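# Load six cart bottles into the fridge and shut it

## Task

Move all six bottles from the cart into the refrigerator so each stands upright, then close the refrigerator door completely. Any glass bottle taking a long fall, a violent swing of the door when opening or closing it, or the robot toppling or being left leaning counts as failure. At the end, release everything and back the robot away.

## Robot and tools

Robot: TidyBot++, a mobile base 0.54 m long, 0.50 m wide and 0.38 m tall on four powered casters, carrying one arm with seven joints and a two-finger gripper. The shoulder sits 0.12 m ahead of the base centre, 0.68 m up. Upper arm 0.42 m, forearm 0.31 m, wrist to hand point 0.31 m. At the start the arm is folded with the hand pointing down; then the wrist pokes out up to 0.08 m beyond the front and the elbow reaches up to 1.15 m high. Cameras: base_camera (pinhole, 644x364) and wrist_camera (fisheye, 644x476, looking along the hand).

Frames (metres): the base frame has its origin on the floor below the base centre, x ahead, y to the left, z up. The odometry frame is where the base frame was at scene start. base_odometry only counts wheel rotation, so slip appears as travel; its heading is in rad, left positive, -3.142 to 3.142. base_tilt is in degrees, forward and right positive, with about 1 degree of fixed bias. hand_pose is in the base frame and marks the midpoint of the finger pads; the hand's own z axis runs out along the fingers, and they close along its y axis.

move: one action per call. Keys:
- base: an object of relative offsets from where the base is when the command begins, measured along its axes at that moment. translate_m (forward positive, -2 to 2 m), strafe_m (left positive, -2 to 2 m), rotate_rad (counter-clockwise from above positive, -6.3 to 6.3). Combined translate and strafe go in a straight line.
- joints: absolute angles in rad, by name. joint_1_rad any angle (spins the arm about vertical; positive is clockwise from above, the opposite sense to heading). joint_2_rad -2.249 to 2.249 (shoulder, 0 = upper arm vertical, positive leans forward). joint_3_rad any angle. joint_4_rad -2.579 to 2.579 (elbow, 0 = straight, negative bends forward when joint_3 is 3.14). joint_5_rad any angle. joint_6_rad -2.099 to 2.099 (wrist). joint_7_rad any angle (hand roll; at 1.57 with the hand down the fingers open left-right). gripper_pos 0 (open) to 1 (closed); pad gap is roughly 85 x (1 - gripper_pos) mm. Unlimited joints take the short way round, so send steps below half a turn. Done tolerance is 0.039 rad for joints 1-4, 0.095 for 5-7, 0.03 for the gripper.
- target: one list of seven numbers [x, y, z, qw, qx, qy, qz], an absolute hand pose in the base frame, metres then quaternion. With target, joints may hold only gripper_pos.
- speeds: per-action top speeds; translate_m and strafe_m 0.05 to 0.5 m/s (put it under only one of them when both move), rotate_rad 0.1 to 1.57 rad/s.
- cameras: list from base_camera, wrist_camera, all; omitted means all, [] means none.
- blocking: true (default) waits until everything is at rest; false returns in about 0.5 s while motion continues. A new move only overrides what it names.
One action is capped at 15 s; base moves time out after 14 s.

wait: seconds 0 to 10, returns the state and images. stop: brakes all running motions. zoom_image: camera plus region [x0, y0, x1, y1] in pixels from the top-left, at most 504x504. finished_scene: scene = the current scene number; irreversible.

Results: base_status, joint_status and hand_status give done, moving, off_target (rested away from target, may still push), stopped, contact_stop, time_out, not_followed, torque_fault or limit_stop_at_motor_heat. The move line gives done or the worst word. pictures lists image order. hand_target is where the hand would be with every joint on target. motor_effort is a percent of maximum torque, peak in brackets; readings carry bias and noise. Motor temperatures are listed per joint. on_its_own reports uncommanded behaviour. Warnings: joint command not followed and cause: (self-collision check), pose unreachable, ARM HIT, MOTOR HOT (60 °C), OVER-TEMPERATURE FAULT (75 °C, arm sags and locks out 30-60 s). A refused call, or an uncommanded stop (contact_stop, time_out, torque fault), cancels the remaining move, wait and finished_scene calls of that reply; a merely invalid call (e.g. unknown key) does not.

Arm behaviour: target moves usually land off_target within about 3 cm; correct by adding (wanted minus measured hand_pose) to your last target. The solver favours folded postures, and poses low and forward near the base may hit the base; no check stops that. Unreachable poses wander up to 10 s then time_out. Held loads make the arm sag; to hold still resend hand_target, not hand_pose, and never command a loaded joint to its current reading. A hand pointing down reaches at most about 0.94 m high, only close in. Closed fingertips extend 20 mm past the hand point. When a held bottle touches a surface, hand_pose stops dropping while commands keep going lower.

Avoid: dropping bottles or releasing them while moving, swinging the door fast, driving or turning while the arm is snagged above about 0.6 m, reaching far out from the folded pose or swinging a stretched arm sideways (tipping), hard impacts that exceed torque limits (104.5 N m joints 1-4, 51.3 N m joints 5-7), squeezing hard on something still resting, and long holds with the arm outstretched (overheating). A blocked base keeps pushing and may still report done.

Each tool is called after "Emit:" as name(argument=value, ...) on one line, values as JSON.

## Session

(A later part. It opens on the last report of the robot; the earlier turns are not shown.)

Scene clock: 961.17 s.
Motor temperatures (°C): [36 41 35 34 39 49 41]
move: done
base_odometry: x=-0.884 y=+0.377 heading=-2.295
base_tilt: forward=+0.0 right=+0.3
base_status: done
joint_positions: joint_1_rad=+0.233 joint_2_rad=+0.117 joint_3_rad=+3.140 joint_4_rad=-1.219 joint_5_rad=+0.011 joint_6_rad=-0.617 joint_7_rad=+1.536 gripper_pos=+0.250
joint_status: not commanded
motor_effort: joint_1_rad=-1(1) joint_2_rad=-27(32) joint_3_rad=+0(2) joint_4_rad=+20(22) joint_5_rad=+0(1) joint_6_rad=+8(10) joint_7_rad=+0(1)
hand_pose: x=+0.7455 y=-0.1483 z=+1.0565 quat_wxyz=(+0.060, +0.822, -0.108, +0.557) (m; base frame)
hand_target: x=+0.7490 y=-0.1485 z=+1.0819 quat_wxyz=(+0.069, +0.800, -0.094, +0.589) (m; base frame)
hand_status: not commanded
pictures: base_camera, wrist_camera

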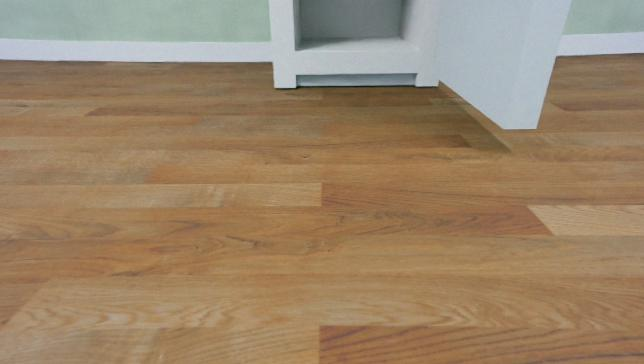

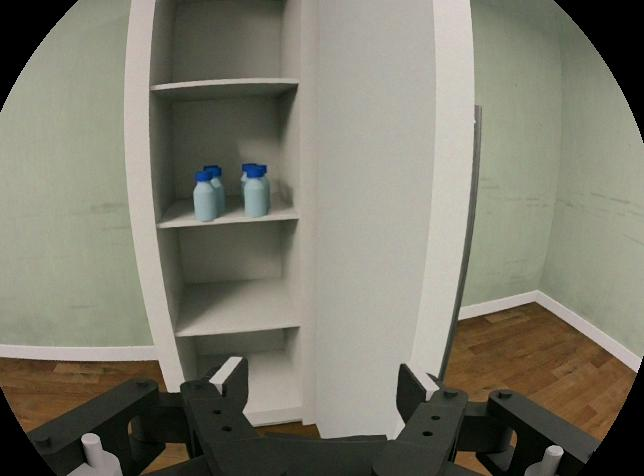

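Emit:
move(joints={"joint_1_rad": 0.5, "joint_5_rad": -1.57, "joint_6_rad": -2.03, "gripper_pos": 0.98}, cameras=["wrist_camera"])

Emit:
move(joints={"joint_1_rad": 1.0, "joint_2_rad": 0.8, "joint_3_rad": 3.14, "joint_4_rad": -0.77, "joint_5_rad": -1.57, "joint_6_rad": -2.03, "joint_7_rad": 1.57, "gripper_pos": 0.98}, cameras=["base_camera", "wrist_camera"])

Scene clock: 989.10 s.
Motor temperatures (°C): [36 41 35 34 39 49 41]
move: done
base_odometry: x=-0.884 y=+0.377 heading=-2.295
base_tilt: forward=+0.0 right=+0.3
base_status: not commanded
joint_positions: joint_1_rad=+0.487 joint_2_rad=+0.115 joint_3_rad=+3.140 joint_4_rad=-1.219 joint_5_rad=-1.508 joint_6_rad=-1.956 joint_7_rad=+1.536 gripper_pos=+0.980
joint_status: all done
motor_effort: joint_1_rad=+0(2) joint_2_rad=-19(27) joint_3_rad=-1(1) joint_4_rad=+14(21) joint_5_rad=-8(8) joint_6_rad=+2(9) joint_7_rad=+1(2)
hand_pose: x=+0.4699 y=+0.1416 z=+1.1289 quat_wxyz=(-0.648, +0.756, +0.016, +0.093) (m; base frame)
hand_target: x=+0.4425 y=+0.1427 z=+1.1419 quat_wxyz=(-0.663, +0.741, +0.060, +0.088) (m; base frame)
hand_status: not commanded
pictures: wrist_camera

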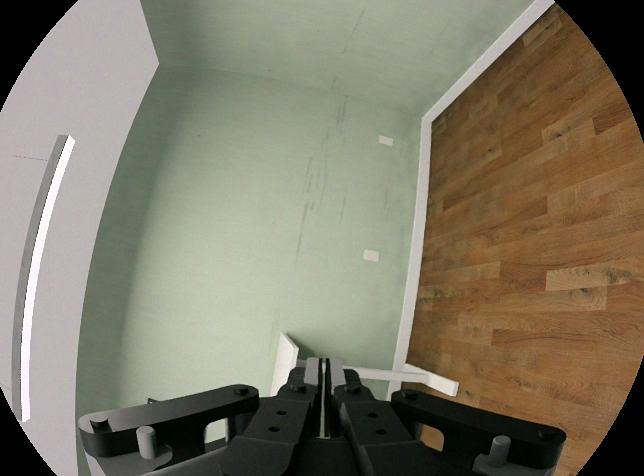

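Scene clock: 991.07 s.
Motor temperatures (°C): [36 41 35 34 39 49 41]
move: done
base_odometry: x=-0.884 y=+0.377 heading=-2.295
base_tilt: forward=+0.0 right=+0.3
base_status: not commanded
joint_positions: joint_1_rad=+0.995 joint_2_rad=+0.813 joint_3_rad=+3.140 joint_4_rad=-0.785 joint_5_rad=-1.514 joint_6_rad=-1.973 joint_7_rad=+1.536 gripper_pos=+0.980
joint_status: all done
motor_effort: joint_1_rad=-1(4) joint_2_rad=-43(47) joint_3_rad=-4(6) joint_4_rad=+13(16) joint_5_rad=-8(9) joint_6_rad=+0(4) joint_7_rad=+0(1)
hand_pose: x=+0.6306 y=-0.2605 z=+0.9502 quat_wxyz=(-0.671, +0.681, -0.237, +0.174) (m; base frame)
hand_target: x=+0.6130 y=-0.2507 z=+0.9756 quat_wxyz=(-0.681, +0.682, -0.188, +0.189) (m; base frame)
hand_status: not commanded
pictures: base_camera, wrist_camera

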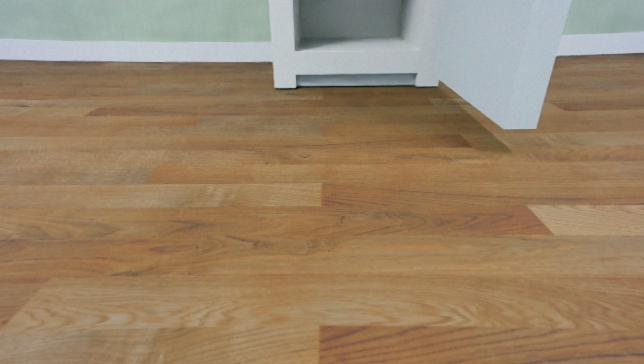

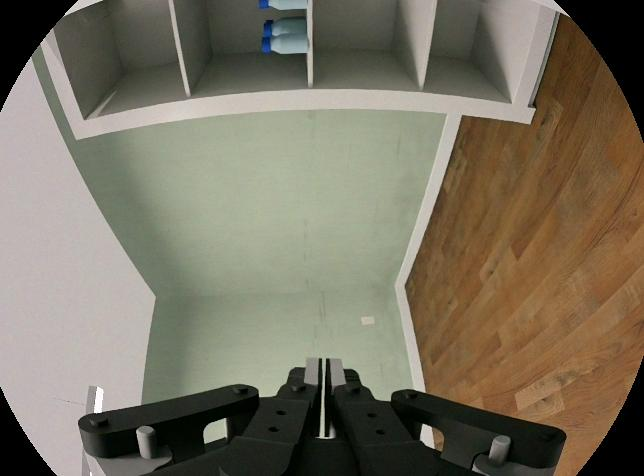

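Emit:
move(base={"translate_m": 0.2, "strafe_m": -0.335}, speeds={"translate_m": 0.2}, cameras=["base_camera", "wrist_camera"])

Scene clock: 995.67 s.
Motor temperatures (°C): [36 41 35 34 39 49 41]
move: done
base_odometry: x=-1.268 y=+0.450 heading=-2.296
base_tilt: forward=+0.0 right=+0.3
base_status: done
joint_positions: joint_1_rad=+0.995 joint_2_rad=+0.814 joint_3_rad=+3.140 joint_4_rad=-0.784 joint_5_rad=-1.515 joint_6_rad=-1.973 joint_7_rad=+1.536 gripper_pos=+0.980
joint_status: not commanded
motor_effort: joint_1_rad=-1(1) joint_2_rad=-44(46) joint_3_rad=-4(5) joint_4_rad=+14(15) joint_5_rad=-8(9) joint_6_rad=+0(1) joint_7_rad=-1(2)
hand_pose: x=+0.6308 y=-0.2610 z=+0.9501 quat_wxyz=(-0.671, +0.681, -0.237, +0.174) (m; base frame)
hand_target: x=+0.6130 y=-0.2507 z=+0.9756 quat_wxyz=(-0.681, +0.682, -0.188, +0.189) (m; base frame)
hand_status: not commanded
pictures: base_camera, wrist_camera

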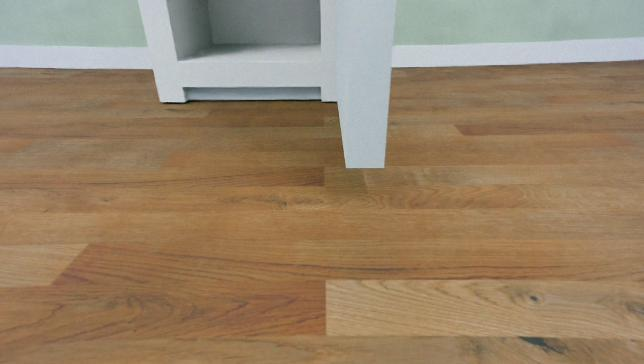

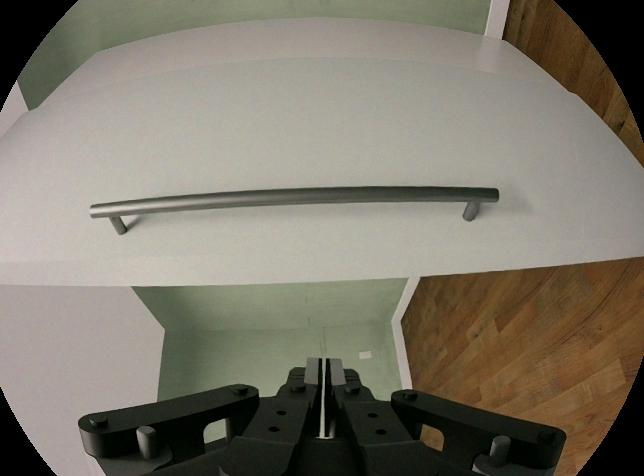

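Emit:
move(base={"translate_m": 0.37}, speeds={"translate_m": 0.15}, cameras=["base_camera", "wrist_camera"])

Scene clock: 1004.70 s.
Motor temperatures (°C): [36 41 35 34 39 49 41]
move: done
base_odometry: x=-1.513 y=+0.173 heading=-2.296
base_tilt: forward=+0.0 right=+0.3
base_status: done
joint_positions: joint_1_rad=+0.997 joint_2_rad=+0.815 joint_3_rad=+3.140 joint_4_rad=-0.783 joint_5_rad=-1.515 joint_6_rad=-1.973 joint_7_rad=+1.536 gripper_pos=+0.980
joint_status: not commanded
motor_effort: joint_1_rad=-1(4) joint_2_rad=-44(46) joint_3_rad=-4(5) joint_4_rad=+14(14) joint_5_rad=-8(9) joint_6_rad=+0(1) joint_7_rad=+0(1)
hand_pose: x=+0.6304 y=-0.2620 z=+0.9500 quat_wxyz=(-0.671, +0.681, -0.238, +0.175) (m; base frame)
hand_target: x=+0.6130 y=-0.2507 z=+0.9756 quat_wxyz=(-0.681, +0.682, -0.188, +0.189) (m; base frame)
hand_status: not commanded
pictures: base_camera, wrist_camera

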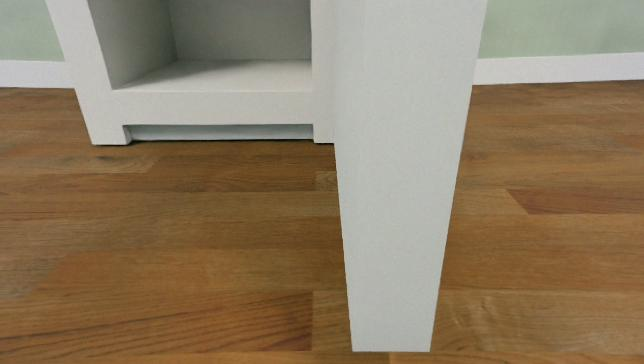

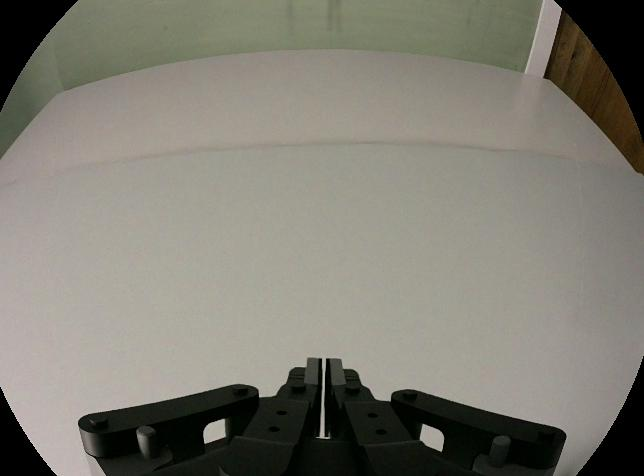

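Emit:
move(base={"strafe_m": 0.08}, speeds={"strafe_m": 0.08}, cameras=["wrist_camera"])

Emit:
move(base={"strafe_m": 0.05}, speeds={"strafe_m": 0.05}, cameras=["wrist_camera"])

Scene clock: 1012.13 s.
Motor temperatures (°C): [36 41 35 34 39 49 41]
move: done
base_odometry: x=-1.453 y=+0.120 heading=-2.296
base_tilt: forward=+0.0 right=+0.3
base_status: done
joint_positions: joint_1_rad=+0.998 joint_2_rad=+0.815 joint_3_rad=+3.140 joint_4_rad=-0.783 joint_5_rad=-1.515 joint_6_rad=-1.973 joint_7_rad=+1.536 gripper_pos=+0.980
joint_status: not commanded
motor_effort: joint_1_rad=-1(3) joint_2_rad=-44(47) joint_3_rad=-4(5) joint_4_rad=+14(15) joint_5_rad=-8(8) joint_6_rad=+0(1) joint_7_rad=+0(1)
hand_pose: x=+0.6303 y=-0.2624 z=+0.9498 quat_wxyz=(-0.671, +0.680, -0.238, +0.175) (m; base frame)
hand_target: x=+0.6130 y=-0.2507 z=+0.9756 quat_wxyz=(-0.681, +0.682, -0.188, +0.189) (m; base frame)
hand_status: not commanded
pictures: wrist_camera

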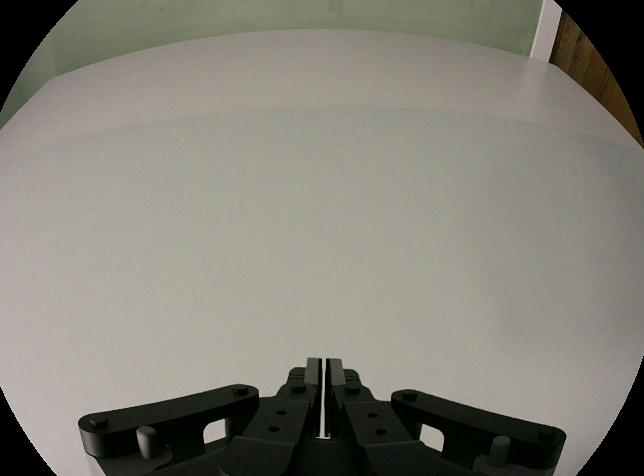

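Scene clock: 1013.60 s.
Motor temperatures (°C): [36 41 35 34 39 49 41]
move: done
base_odometry: x=-1.416 y=+0.086 heading=-2.296
base_tilt: forward=+0.0 right=+0.3
base_status: done
joint_positions: joint_1_rad=+0.998 joint_2_rad=+0.816 joint_3_rad=+3.140 joint_4_rad=-0.783 joint_5_rad=-1.515 joint_6_rad=-1.973 joint_7_rad=+1.536 gripper_pos=+0.980
joint_status: not commanded
motor_effort: joint_1_rad=+0(3) joint_2_rad=-43(48) joint_3_rad=-5(5) joint_4_rad=+14(15) joint_5_rad=-8(8) joint_6_rad=+1(1) joint_7_rad=-1(1)
hand_pose: x=+0.6303 y=-0.2627 z=+0.9496 quat_wxyz=(-0.671, +0.680, -0.238, +0.175) (m; base frame)
hand_target: x=+0.6130 y=-0.2507 z=+0.9756 quat_wxyz=(-0.681, +0.682, -0.188, +0.189) (m; base frame)
hand_status: not commanded
pictures: wrist_camera

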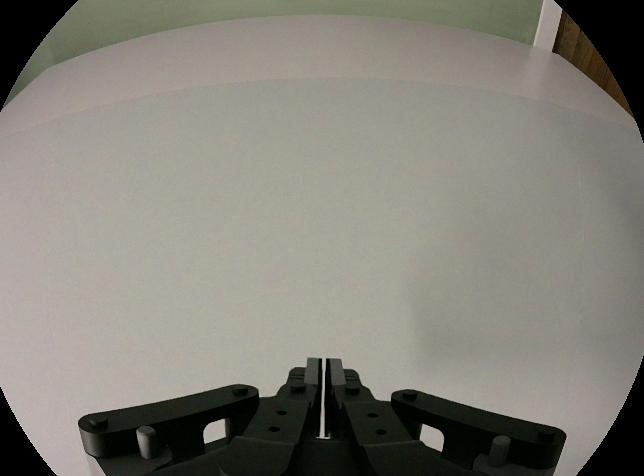

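Emit:
move(base={"strafe_m": 0.04}, speeds={"strafe_m": 0.05})

Scene clock: 1024.20 s.
Motor temperatures (°C): [36 41 35 34 39 49 41]
move: done
base_odometry: x=-1.386 y=+0.059 heading=-2.296
base_tilt: forward=+0.0 right=+0.3
base_status: done
joint_positions: joint_1_rad=+1.000 joint_2_rad=+0.817 joint_3_rad=+3.140 joint_4_rad=-0.782 joint_5_rad=-1.515 joint_6_rad=-1.973 joint_7_rad=+1.536 gripper_pos=+0.980
joint_status: not commanded
motor_effort: joint_1_rad=-1(4) joint_2_rad=-44(48) joint_3_rad=-5(7) joint_4_rad=+14(15) joint_5_rad=-8(9) joint_6_rad=+1(3) joint_7_rad=+0(1)
hand_pose: x=+0.6299 y=-0.2639 z=+0.9494 quat_wxyz=(-0.671, +0.680, -0.239, +0.176) (m; base frame)
hand_target: x=+0.6130 y=-0.2507 z=+0.9756 quat_wxyz=(-0.681, +0.682, -0.188, +0.189) (m; base frame)
hand_status: not commanded
pictures: base_camera, wrist_camera

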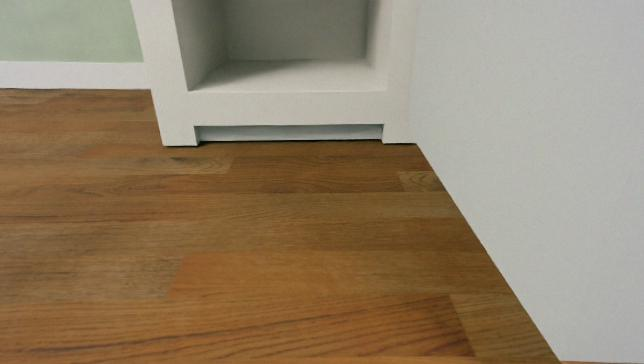

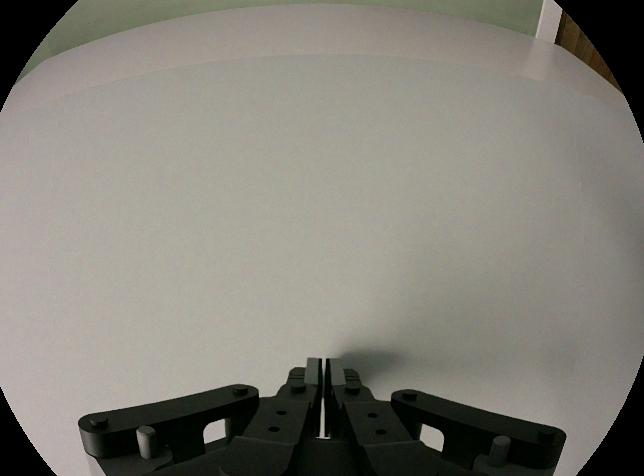

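Emit:
move(base={"strafe_m": 0.04}, speeds={"strafe_m": 0.05})

Emit:
move(base={"strafe_m": 0.03}, speeds={"strafe_m": 0.05})

Scene clock: 1030.17 s.
Motor temperatures (°C): [36 41 35 34 39 49 41]
move: done
base_odometry: x=-1.356 y=+0.033 heading=-2.295
base_tilt: forward=+0.0 right=+0.3
base_status: done
joint_positions: joint_1_rad=+1.001 joint_2_rad=+0.820 joint_3_rad=+3.140 joint_4_rad=-0.781 joint_5_rad=-1.517 joint_6_rad=-1.976 joint_7_rad=+1.536 gripper_pos=+0.980
joint_status: not commanded
motor_effort: joint_1_rad=-1(8) joint_2_rad=-44(48) joint_3_rad=-5(8) joint_4_rad=+14(15) joint_5_rad=-8(9) joint_6_rad=+0(7) joint_7_rad=+0(1)
hand_pose: x=+0.6293 y=-0.2648 z=+0.9485 quat_wxyz=(-0.672, +0.679, -0.239, +0.175) (m; base frame)
hand_target: x=+0.6130 y=-0.2507 z=+0.9756 quat_wxyz=(-0.681, +0.682, -0.188, +0.189) (m; base frame)
hand_status: not commanded
pictures: base_camera, wrist_camera

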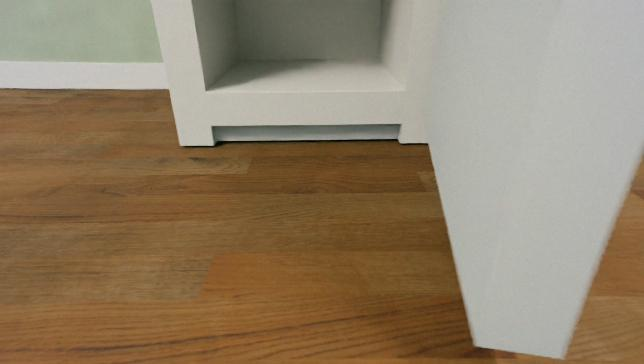

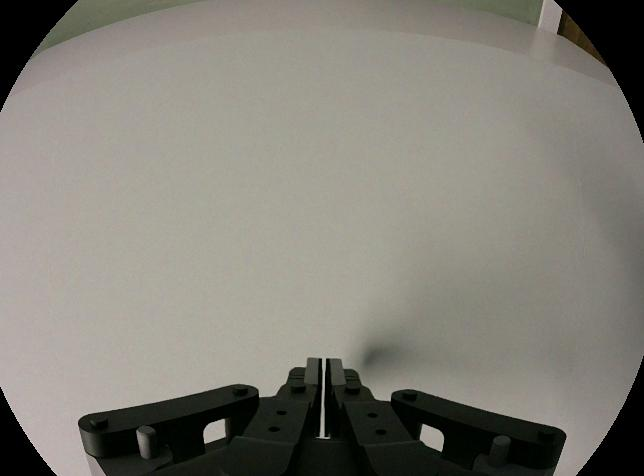

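Scene clock: 1031.23 s.
Motor temperatures (°C): [36 41 35 34 39 49 41]
move: done
base_odometry: x=-1.334 y=+0.012 heading=-2.295
base_tilt: forward=+0.0 right=+0.3
base_status: done
joint_positions: joint_1_rad=+1.000 joint_2_rad=+0.820 joint_3_rad=+3.140 joint_4_rad=-0.781 joint_5_rad=-1.517 joint_6_rad=-1.976 joint_7_rad=+1.536 gripper_pos=+0.980
joint_status: not commanded
motor_effort: joint_1_rad=-1(3) joint_2_rad=-44(48) joint_3_rad=-4(6) joint_4_rad=+13(14) joint_5_rad=-8(8) joint_6_rad=+0(1) joint_7_rad=+0(2)
hand_pose: x=+0.6295 y=-0.2645 z=+0.9484 quat_wxyz=(-0.672, +0.679, -0.238, +0.175) (m; base frame)
hand_target: x=+0.6130 y=-0.2507 z=+0.9756 quat_wxyz=(-0.681, +0.682, -0.188, +0.189) (m; base frame)
hand_status: not commanded
pictures: base_camera, wrist_camera

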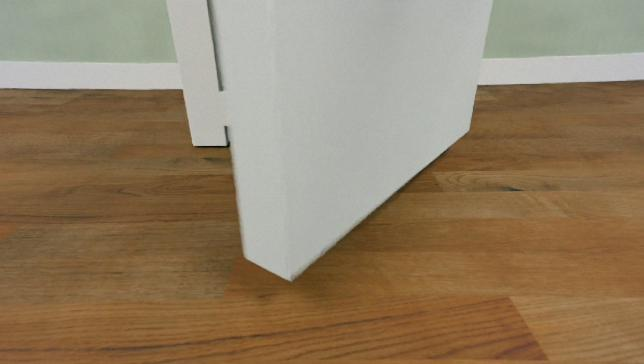

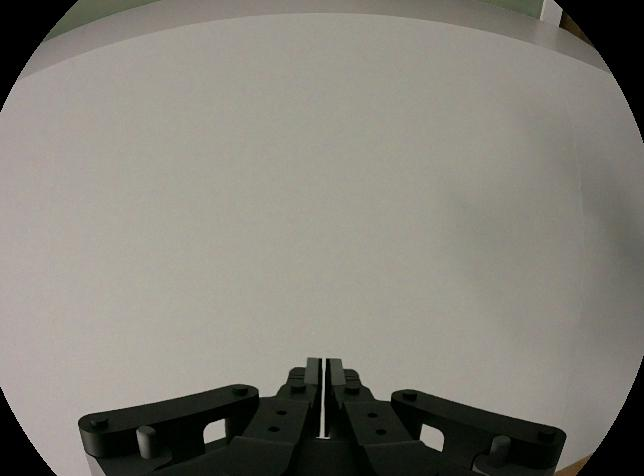

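Door swinging by itself.

Emit:
wait(seconds=1.5)

Scene clock: 1034.30 s.
Motor temperatures (°C): [36 41 35 34 40 49 41]
base_odometry: x=-1.334 y=+0.012 heading=-2.295
base_tilt: forward=+0.0 right=+0.3
base_status: done
joint_positions: joint_1_rad=+1.000 joint_2_rad=+0.820 joint_3_rad=+3.140 joint_4_rad=-0.781 joint_5_rad=-1.517 joint_6_rad=-1.976 joint_7_rad=+1.536 gripper_pos=+0.980
joint_status: not commanded
motor_effort: joint_1_rad=-1(3) joint_2_rad=-44(48) joint_3_rad=-4(6) joint_4_rad=+14(14) joint_5_rad=-8(8) joint_6_rad=+0(1) joint_7_rad=-1(2)
hand_pose: x=+0.6295 y=-0.2645 z=+0.9484 quat_wxyz=(-0.672, +0.679, -0.238, +0.175) (m; base frame)
hand_target: x=+0.6130 y=-0.2507 z=+0.9756 quat_wxyz=(-0.681, +0.682, -0.188, +0.189) (m; base frame)
hand_status: not commanded
wait: 1.50 s; at rest from the start
pictures: base_camera, wrist_camera

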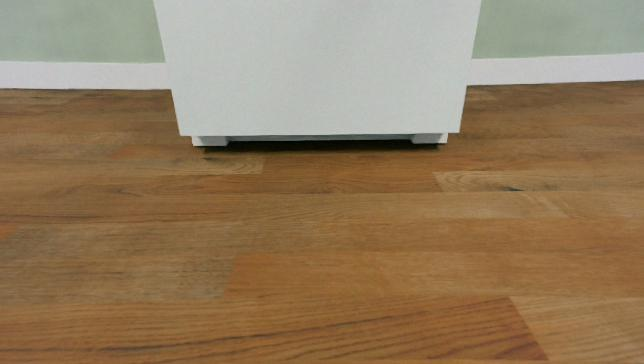

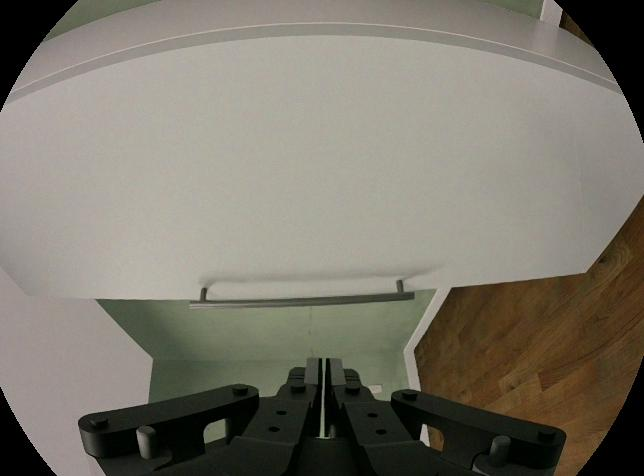

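Emit:
move(base={"translate_m": -0.4}, speeds={"translate_m": 0.3})

Emit:
move(joints={"joint_1_rad": 0.0, "joint_2_rad": 0.19, "joint_3_rad": 3.14, "joint_4_rad": -1.2, "joint_5_rad": 0.0, "joint_6_rad": -0.2, "joint_7_rad": 1.57, "gripper_pos": 0.98})

Scene clock: 1040.53 s.
Motor temperatures (°C): [36 41 35 34 40 49 41]
move: done
base_odometry: x=-1.068 y=+0.312 heading=-2.295
base_tilt: forward=+0.0 right=+0.3
base_status: done
joint_positions: joint_1_rad=+1.003 joint_2_rad=+0.820 joint_3_rad=+3.140 joint_4_rad=-0.781 joint_5_rad=-1.517 joint_6_rad=-1.976 joint_7_rad=+1.536 gripper_pos=+0.980
joint_status: not commanded
motor_effort: joint_1_rad=-1(4) joint_2_rad=-44(46) joint_3_rad=-4(5) joint_4_rad=+14(14) joint_5_rad=-8(8) joint_6_rad=+0(1) joint_7_rad=+0(1)
hand_pose: x=+0.6288 y=-0.2659 z=+0.9485 quat_wxyz=(-0.671, +0.679, -0.239, +0.176) (m; base frame)
hand_target: x=+0.6130 y=-0.2507 z=+0.9756 quat_wxyz=(-0.681, +0.682, -0.188, +0.189) (m; base frame)
hand_status: not commanded
pictures: base_camera, wrist_camera

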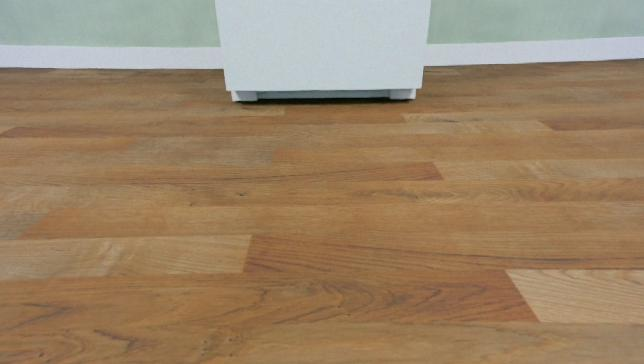

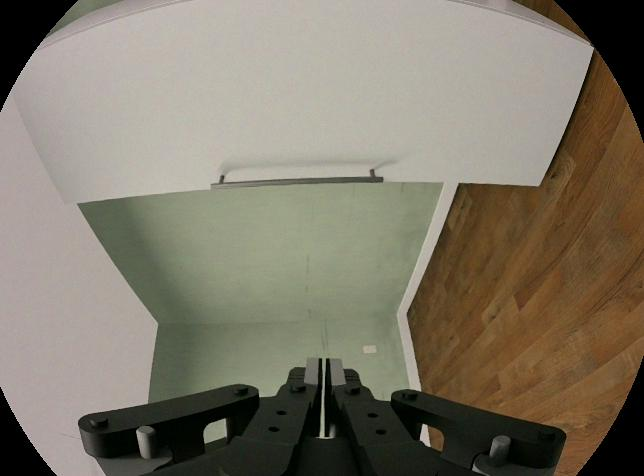

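Scene clock: 1043.43 s.
Motor temperatures (°C): [36 41 35 34 40 49 41]
move: done
base_odometry: x=-1.068 y=+0.312 heading=-2.295
base_tilt: forward=+0.0 right=+0.3
base_status: not commanded
joint_positions: joint_1_rad=+0.008 joint_2_rad=+0.210 joint_3_rad=+3.140 joint_4_rad=-1.177 joint_5_rad=-0.053 joint_6_rad=-0.287 joint_7_rad=+1.536 gripper_pos=+0.980
joint_status: all done
motor_effort: joint_1_rad=-1(4) joint_2_rad=-31(45) joint_3_rad=+0(6) joint_4_rad=+21(21) joint_5_rad=+0(9) joint_6_rad=+9(10) joint_7_rad=+0(2)
hand_pose: x=+0.8255 y=+0.0010 z=+1.1190 quat_wxyz=(-0.032, +0.742, -0.029, +0.669) (m; base frame)
hand_target: x=+0.8189 y=+0.0023 z=+1.1456 quat_wxyz=(-0.001, +0.714, +0.000, +0.700) (m; base frame)
hand_status: not commanded
pictures: base_camera, wrist_camera

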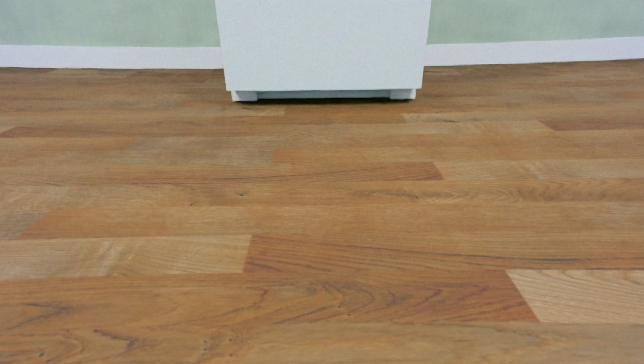

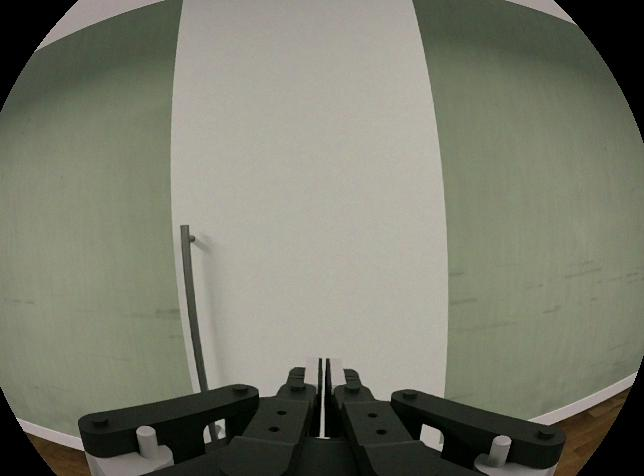

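Emit:
move(base={"translate_m": 0.46}, speeds={"translate_m": 0.15}, cameras=["base_camera"])

Emit:
move(base={"translate_m": 0.04}, speeds={"translate_m": 0.05}, cameras=[])

Emit:
move(base={"translate_m": 0.03}, speeds={"translate_m": 0.05})

Scene clock: 1056.20 s.
Motor temperatures (°C): [36 41 35 34 39 49 41]
move: done
base_odometry: x=-1.373 y=-0.033 heading=-2.295
base_tilt: forward=+0.0 right=+0.3
base_status: done
joint_positions: joint_1_rad=+0.008 joint_2_rad=+0.208 joint_3_rad=+3.140 joint_4_rad=-1.179 joint_5_rad=-0.050 joint_6_rad=-0.282 joint_7_rad=+1.536 gripper_pos=+0.980
joint_status: not commanded
motor_effort: joint_1_rad=-1(1) joint_2_rad=-31(35) joint_3_rad=+0(1) joint_4_rad=+21(22) joint_5_rad=+0(1) joint_6_rad=+10(10) joint_7_rad=+0(2)
hand_pose: x=+0.8246 y=+0.0007 z=+1.1210 quat_wxyz=(-0.031, +0.740, -0.029, +0.671) (m; base frame)
hand_target: x=+0.8189 y=+0.0023 z=+1.1456 quat_wxyz=(-0.001, +0.714, +0.000, +0.700) (m; base frame)
hand_status: not commanded
pictures: base_camera

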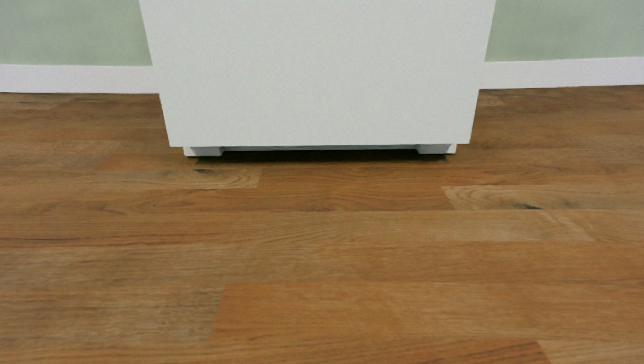

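Scene clock: 1057.47 s.
Motor temperatures (°C): [36 41 35 34 39 49 41]
move: done
base_odometry: x=-1.400 y=-0.063 heading=-2.294
base_tilt: forward=+0.0 right=+0.3
base_status: done
joint_positions: joint_1_rad=+0.008 joint_2_rad=+0.207 joint_3_rad=+3.140 joint_4_rad=-1.179 joint_5_rad=-0.050 joint_6_rad=-0.281 joint_7_rad=+1.536 gripper_pos=+0.980
joint_status: not commanded
motor_effort: joint_1_rad=+0(2) joint_2_rad=-31(35) joint_3_rad=+0(1) joint_4_rad=+21(22) joint_5_rad=+0(1) joint_6_rad=+10(10) joint_7_rad=+0(1)
hand_pose: x=+0.8243 y=+0.0008 z=+1.1214 quat_wxyz=(-0.031, +0.740, -0.029, +0.672) (m; base frame)
hand_target: x=+0.8189 y=+0.0023 z=+1.1456 quat_wxyz=(-0.001, +0.714, +0.000, +0.700) (m; base frame)
hand_status: not commanded
pictures: none
No camera images: "cameras" was empty.

Scene clock: 1058.53 s.
Motor temperatures (°C): [36 41 35 34 39 49 41]
move: done
base_odometry: x=-1.419 y=-0.085 heading=-2.293
base_tilt: forward=+0.0 right=+0.3
base_status: done
joint_positions: joint_1_rad=+0.008 joint_2_rad=+0.207 joint_3_rad=+3.140 joint_4_rad=-1.179 joint_5_rad=-0.050 joint_6_rad=-0.281 joint_7_rad=+1.536 gripper_pos=+0.980
joint_status: not commanded
motor_effort: joint_1_rad=+0(1) joint_2_rad=-31(35) joint_3_rad=+0(1) joint_4_rad=+21(22) joint_5_rad=+0(1) joint_6_rad=+9(10) joint_7_rad=+0(1)
hand_pose: x=+0.8242 y=+0.0008 z=+1.1215 quat_wxyz=(-0.031, +0.740, -0.028, +0.672) (m; base frame)
hand_target: x=+0.8189 y=+0.0023 z=+1.1456 quat_wxyz=(-0.001, +0.714, +0.000, +0.700) (m; base frame)
hand_status: not commanded
pictures: base_camera, wrist_camera

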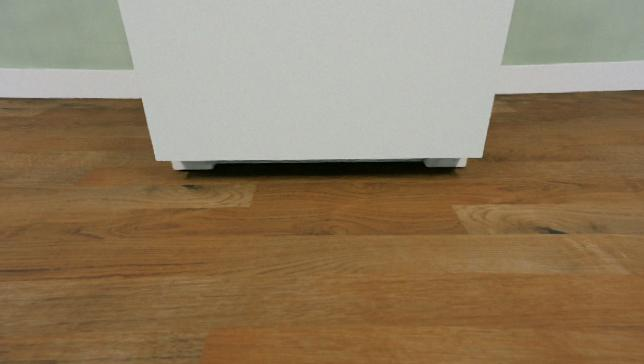

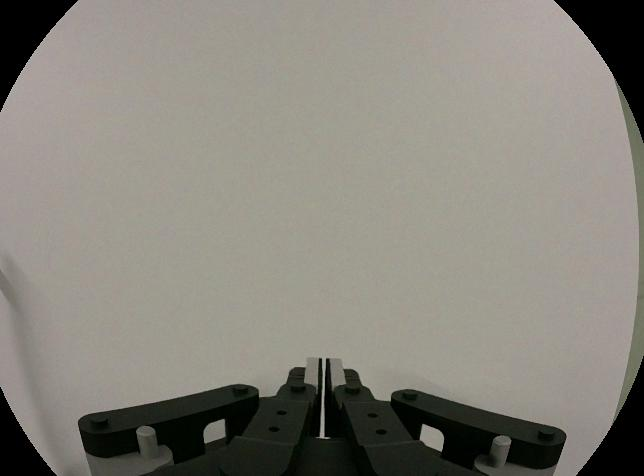

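Emit:
move(base={"translate_m": 0.03}, speeds={"translate_m": 0.05}, cameras=[])

Emit:
move(base={"translate_m": 0.03}, speeds={"translate_m": 0.05})

Scene clock: 1063.70 s.
Motor temperatures (°C): [36 41 35 34 39 49 41]
move: done
base_odometry: x=-1.439 y=-0.108 heading=-2.293
base_tilt: forward=+0.0 right=+0.3
base_status: done
joint_positions: joint_1_rad=+0.008 joint_2_rad=+0.206 joint_3_rad=+3.140 joint_4_rad=-1.180 joint_5_rad=-0.050 joint_6_rad=-0.281 joint_7_rad=+1.536 gripper_pos=+0.980
joint_status: not commanded
motor_effort: joint_1_rad=-1(1) joint_2_rad=-30(35) joint_3_rad=+0(1) joint_4_rad=+20(22) joint_5_rad=+0(1) joint_6_rad=+9(10) joint_7_rad=-1(1)
hand_pose: x=+0.8241 y=+0.0009 z=+1.1216 quat_wxyz=(-0.031, +0.740, -0.028, +0.672) (m; base frame)
hand_target: x=+0.8189 y=+0.0023 z=+1.1456 quat_wxyz=(-0.001, +0.714, +0.000, +0.700) (m; base frame)
hand_status: not commanded
pictures: none
No camera images: "cameras" was empty.

Scene clock: 1064.80 s.
Motor temperatures (°C): [36 41 35 34 39 49 41]
move: done
base_odometry: x=-1.459 y=-0.131 heading=-2.292
base_tilt: forward=+0.0 right=+0.3
base_status: done
joint_positions: joint_1_rad=+0.008 joint_2_rad=+0.167 joint_3_rad=+3.140 joint_4_rad=-1.190 joint_5_rad=-0.049 joint_6_rad=-0.277 joint_7_rad=+1.536 gripper_pos=+0.980
joint_status: not commanded
motor_effort: joint_1_rad=-1(2) joint_2_rad=-23(32) joint_3_rad=+1(1) joint_4_rad=+22(25) joint_5_rad=+0(0) joint_6_rad=+11(15) joint_7_rad=+0(2)
hand_pose: x=+0.8068 y=+0.0010 z=+1.1441 quat_wxyz=(-0.031, +0.728, -0.028, +0.684) (m; base frame)
hand_target: x=+0.8189 y=+0.0023 z=+1.1456 quat_wxyz=(-0.001, +0.714, +0.000, +0.700) (m; base frame)
hand_status: not commanded
pictures: base_camera, wrist_camera

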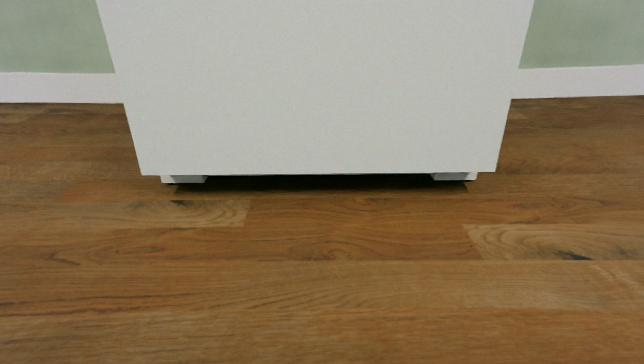

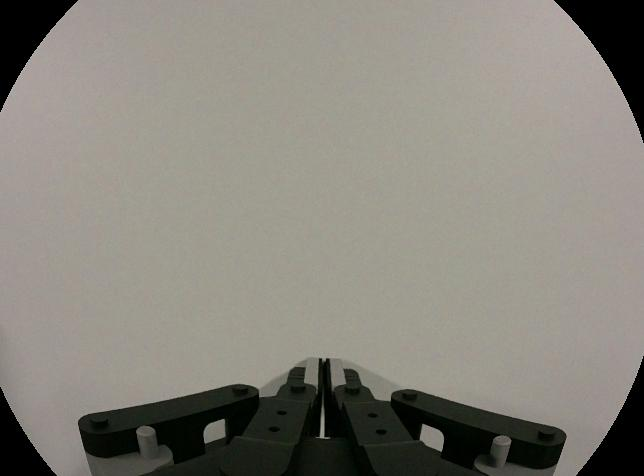

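Emit:
move(base={"translate_m": -0.5}, speeds={"translate_m": 0.3})

Emit:
move(base={"strafe_m": 0.75}, joints={"joint_1_rad": 0.7, "joint_2_rad": -0.2, "joint_3_rad": 3.14, "joint_4_rad": -1.2, "joint_5_rad": 0.0, "joint_6_rad": -0.9, "joint_7_rad": 1.57})

Scene clock: 1071.57 s.
Motor temperatures (°C): [36 41 35 34 39 49 41]
move: done
base_odometry: x=-1.129 y=+0.245 heading=-2.291
base_tilt: forward=+0.0 right=+0.3
base_status: done
joint_positions: joint_1_rad=+0.006 joint_2_rad=+0.200 joint_3_rad=+3.140 joint_4_rad=-1.191 joint_5_rad=-0.046 joint_6_rad=-0.269 joint_7_rad=+1.536 gripper_pos=+0.980
joint_status: not commanded
motor_effort: joint_1_rad=+0(4) joint_2_rad=-30(36) joint_3_rad=+0(3) joint_4_rad=+21(23) joint_5_rad=+0(0) joint_6_rad=+9(11) joint_7_rad=+0(1)
hand_pose: x=+0.8220 y=+0.0015 z=+1.1227 quat_wxyz=(-0.029, +0.737, -0.027, +0.674) (m; base frame)
hand_target: x=+0.8189 y=+0.0023 z=+1.1456 quat_wxyz=(-0.001, +0.714, +0.000, +0.700) (m; base frame)
hand_status: not commanded
pictures: base_camera, wrist_camera

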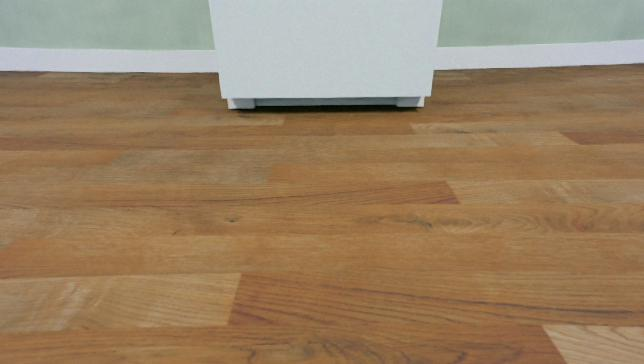

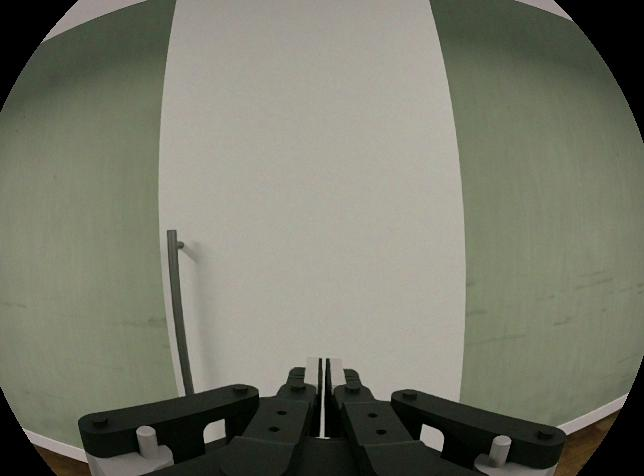

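Scene clock: 1074.07 s.
Motor temperatures (°C): [36 41 35 34 39 49 41]
move: done
base_odometry: x=-0.565 y=-0.250 heading=-2.291
base_tilt: forward=+0.0 right=+0.3
base_status: done
joint_positions: joint_1_rad=+0.687 joint_2_rad=-0.199 joint_3_rad=+3.141 joint_4_rad=-1.191 joint_5_rad=-0.043 joint_6_rad=-0.835 joint_7_rad=+1.536 gripper_pos=+0.980
joint_status: all done
motor_effort: joint_1_rad=-1(4) joint_2_rad=-12(34) joint_3_rad=+1(3) joint_4_rad=+18(23) joint_5_rad=+0(1) joint_6_rad=+9(11) joint_7_rad=+1(2)
hand_pose: x=+0.4982 y=-0.2963 z=+1.1874 quat_wxyz=(+0.176, +0.740, -0.281, +0.585) (m; base frame)
hand_target: x=+0.4841 y=-0.3046 z=+1.1634 quat_wxyz=(+0.199, +0.764, -0.279, +0.547) (m; base frame)
hand_status: not commanded
pictures: base_camera, wrist_camera

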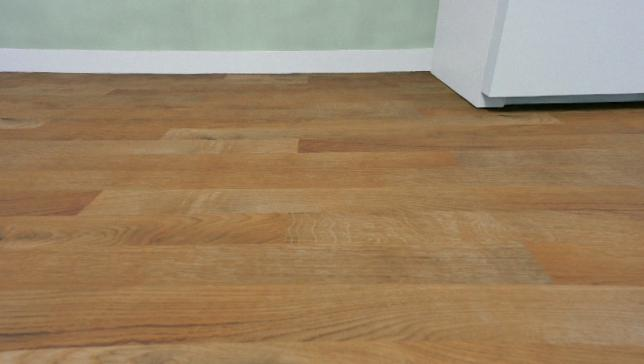

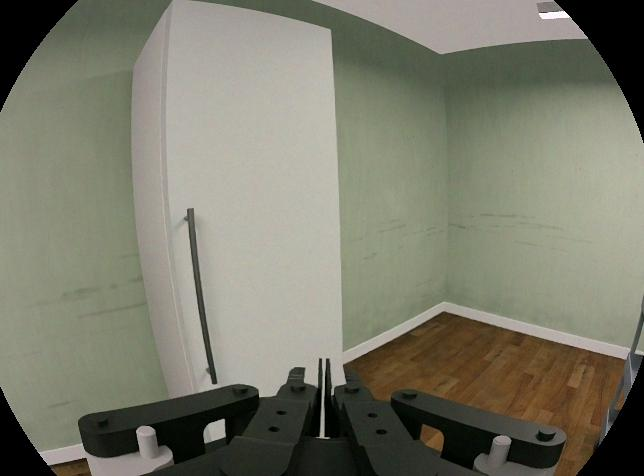

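Emit:
zoom_image(camera="wrist_camera", region=[100, 0, 300, 200])

Emit:
zoom_image(camera="base_camera", region=[420, 0, 644, 130])

Scaled by 2.520.

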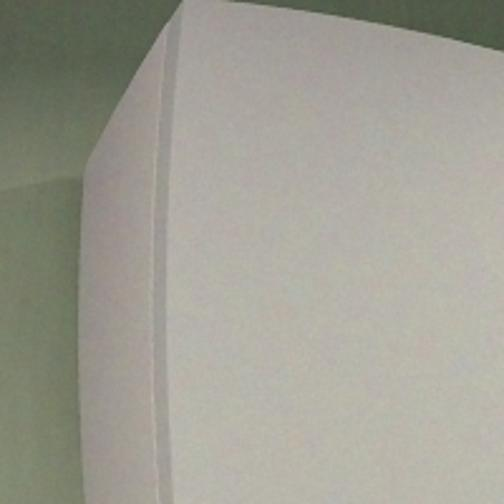

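Scaled by 2.250.

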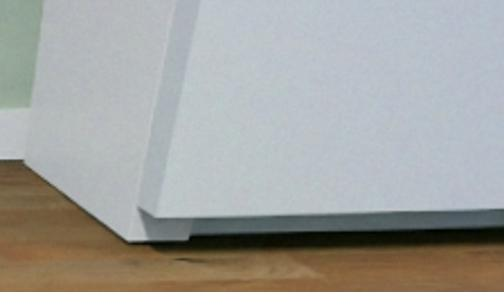

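Flush; door closed and robot clear.

Emit:
finished_scene(scene=2)

The scene is finished: the task was done.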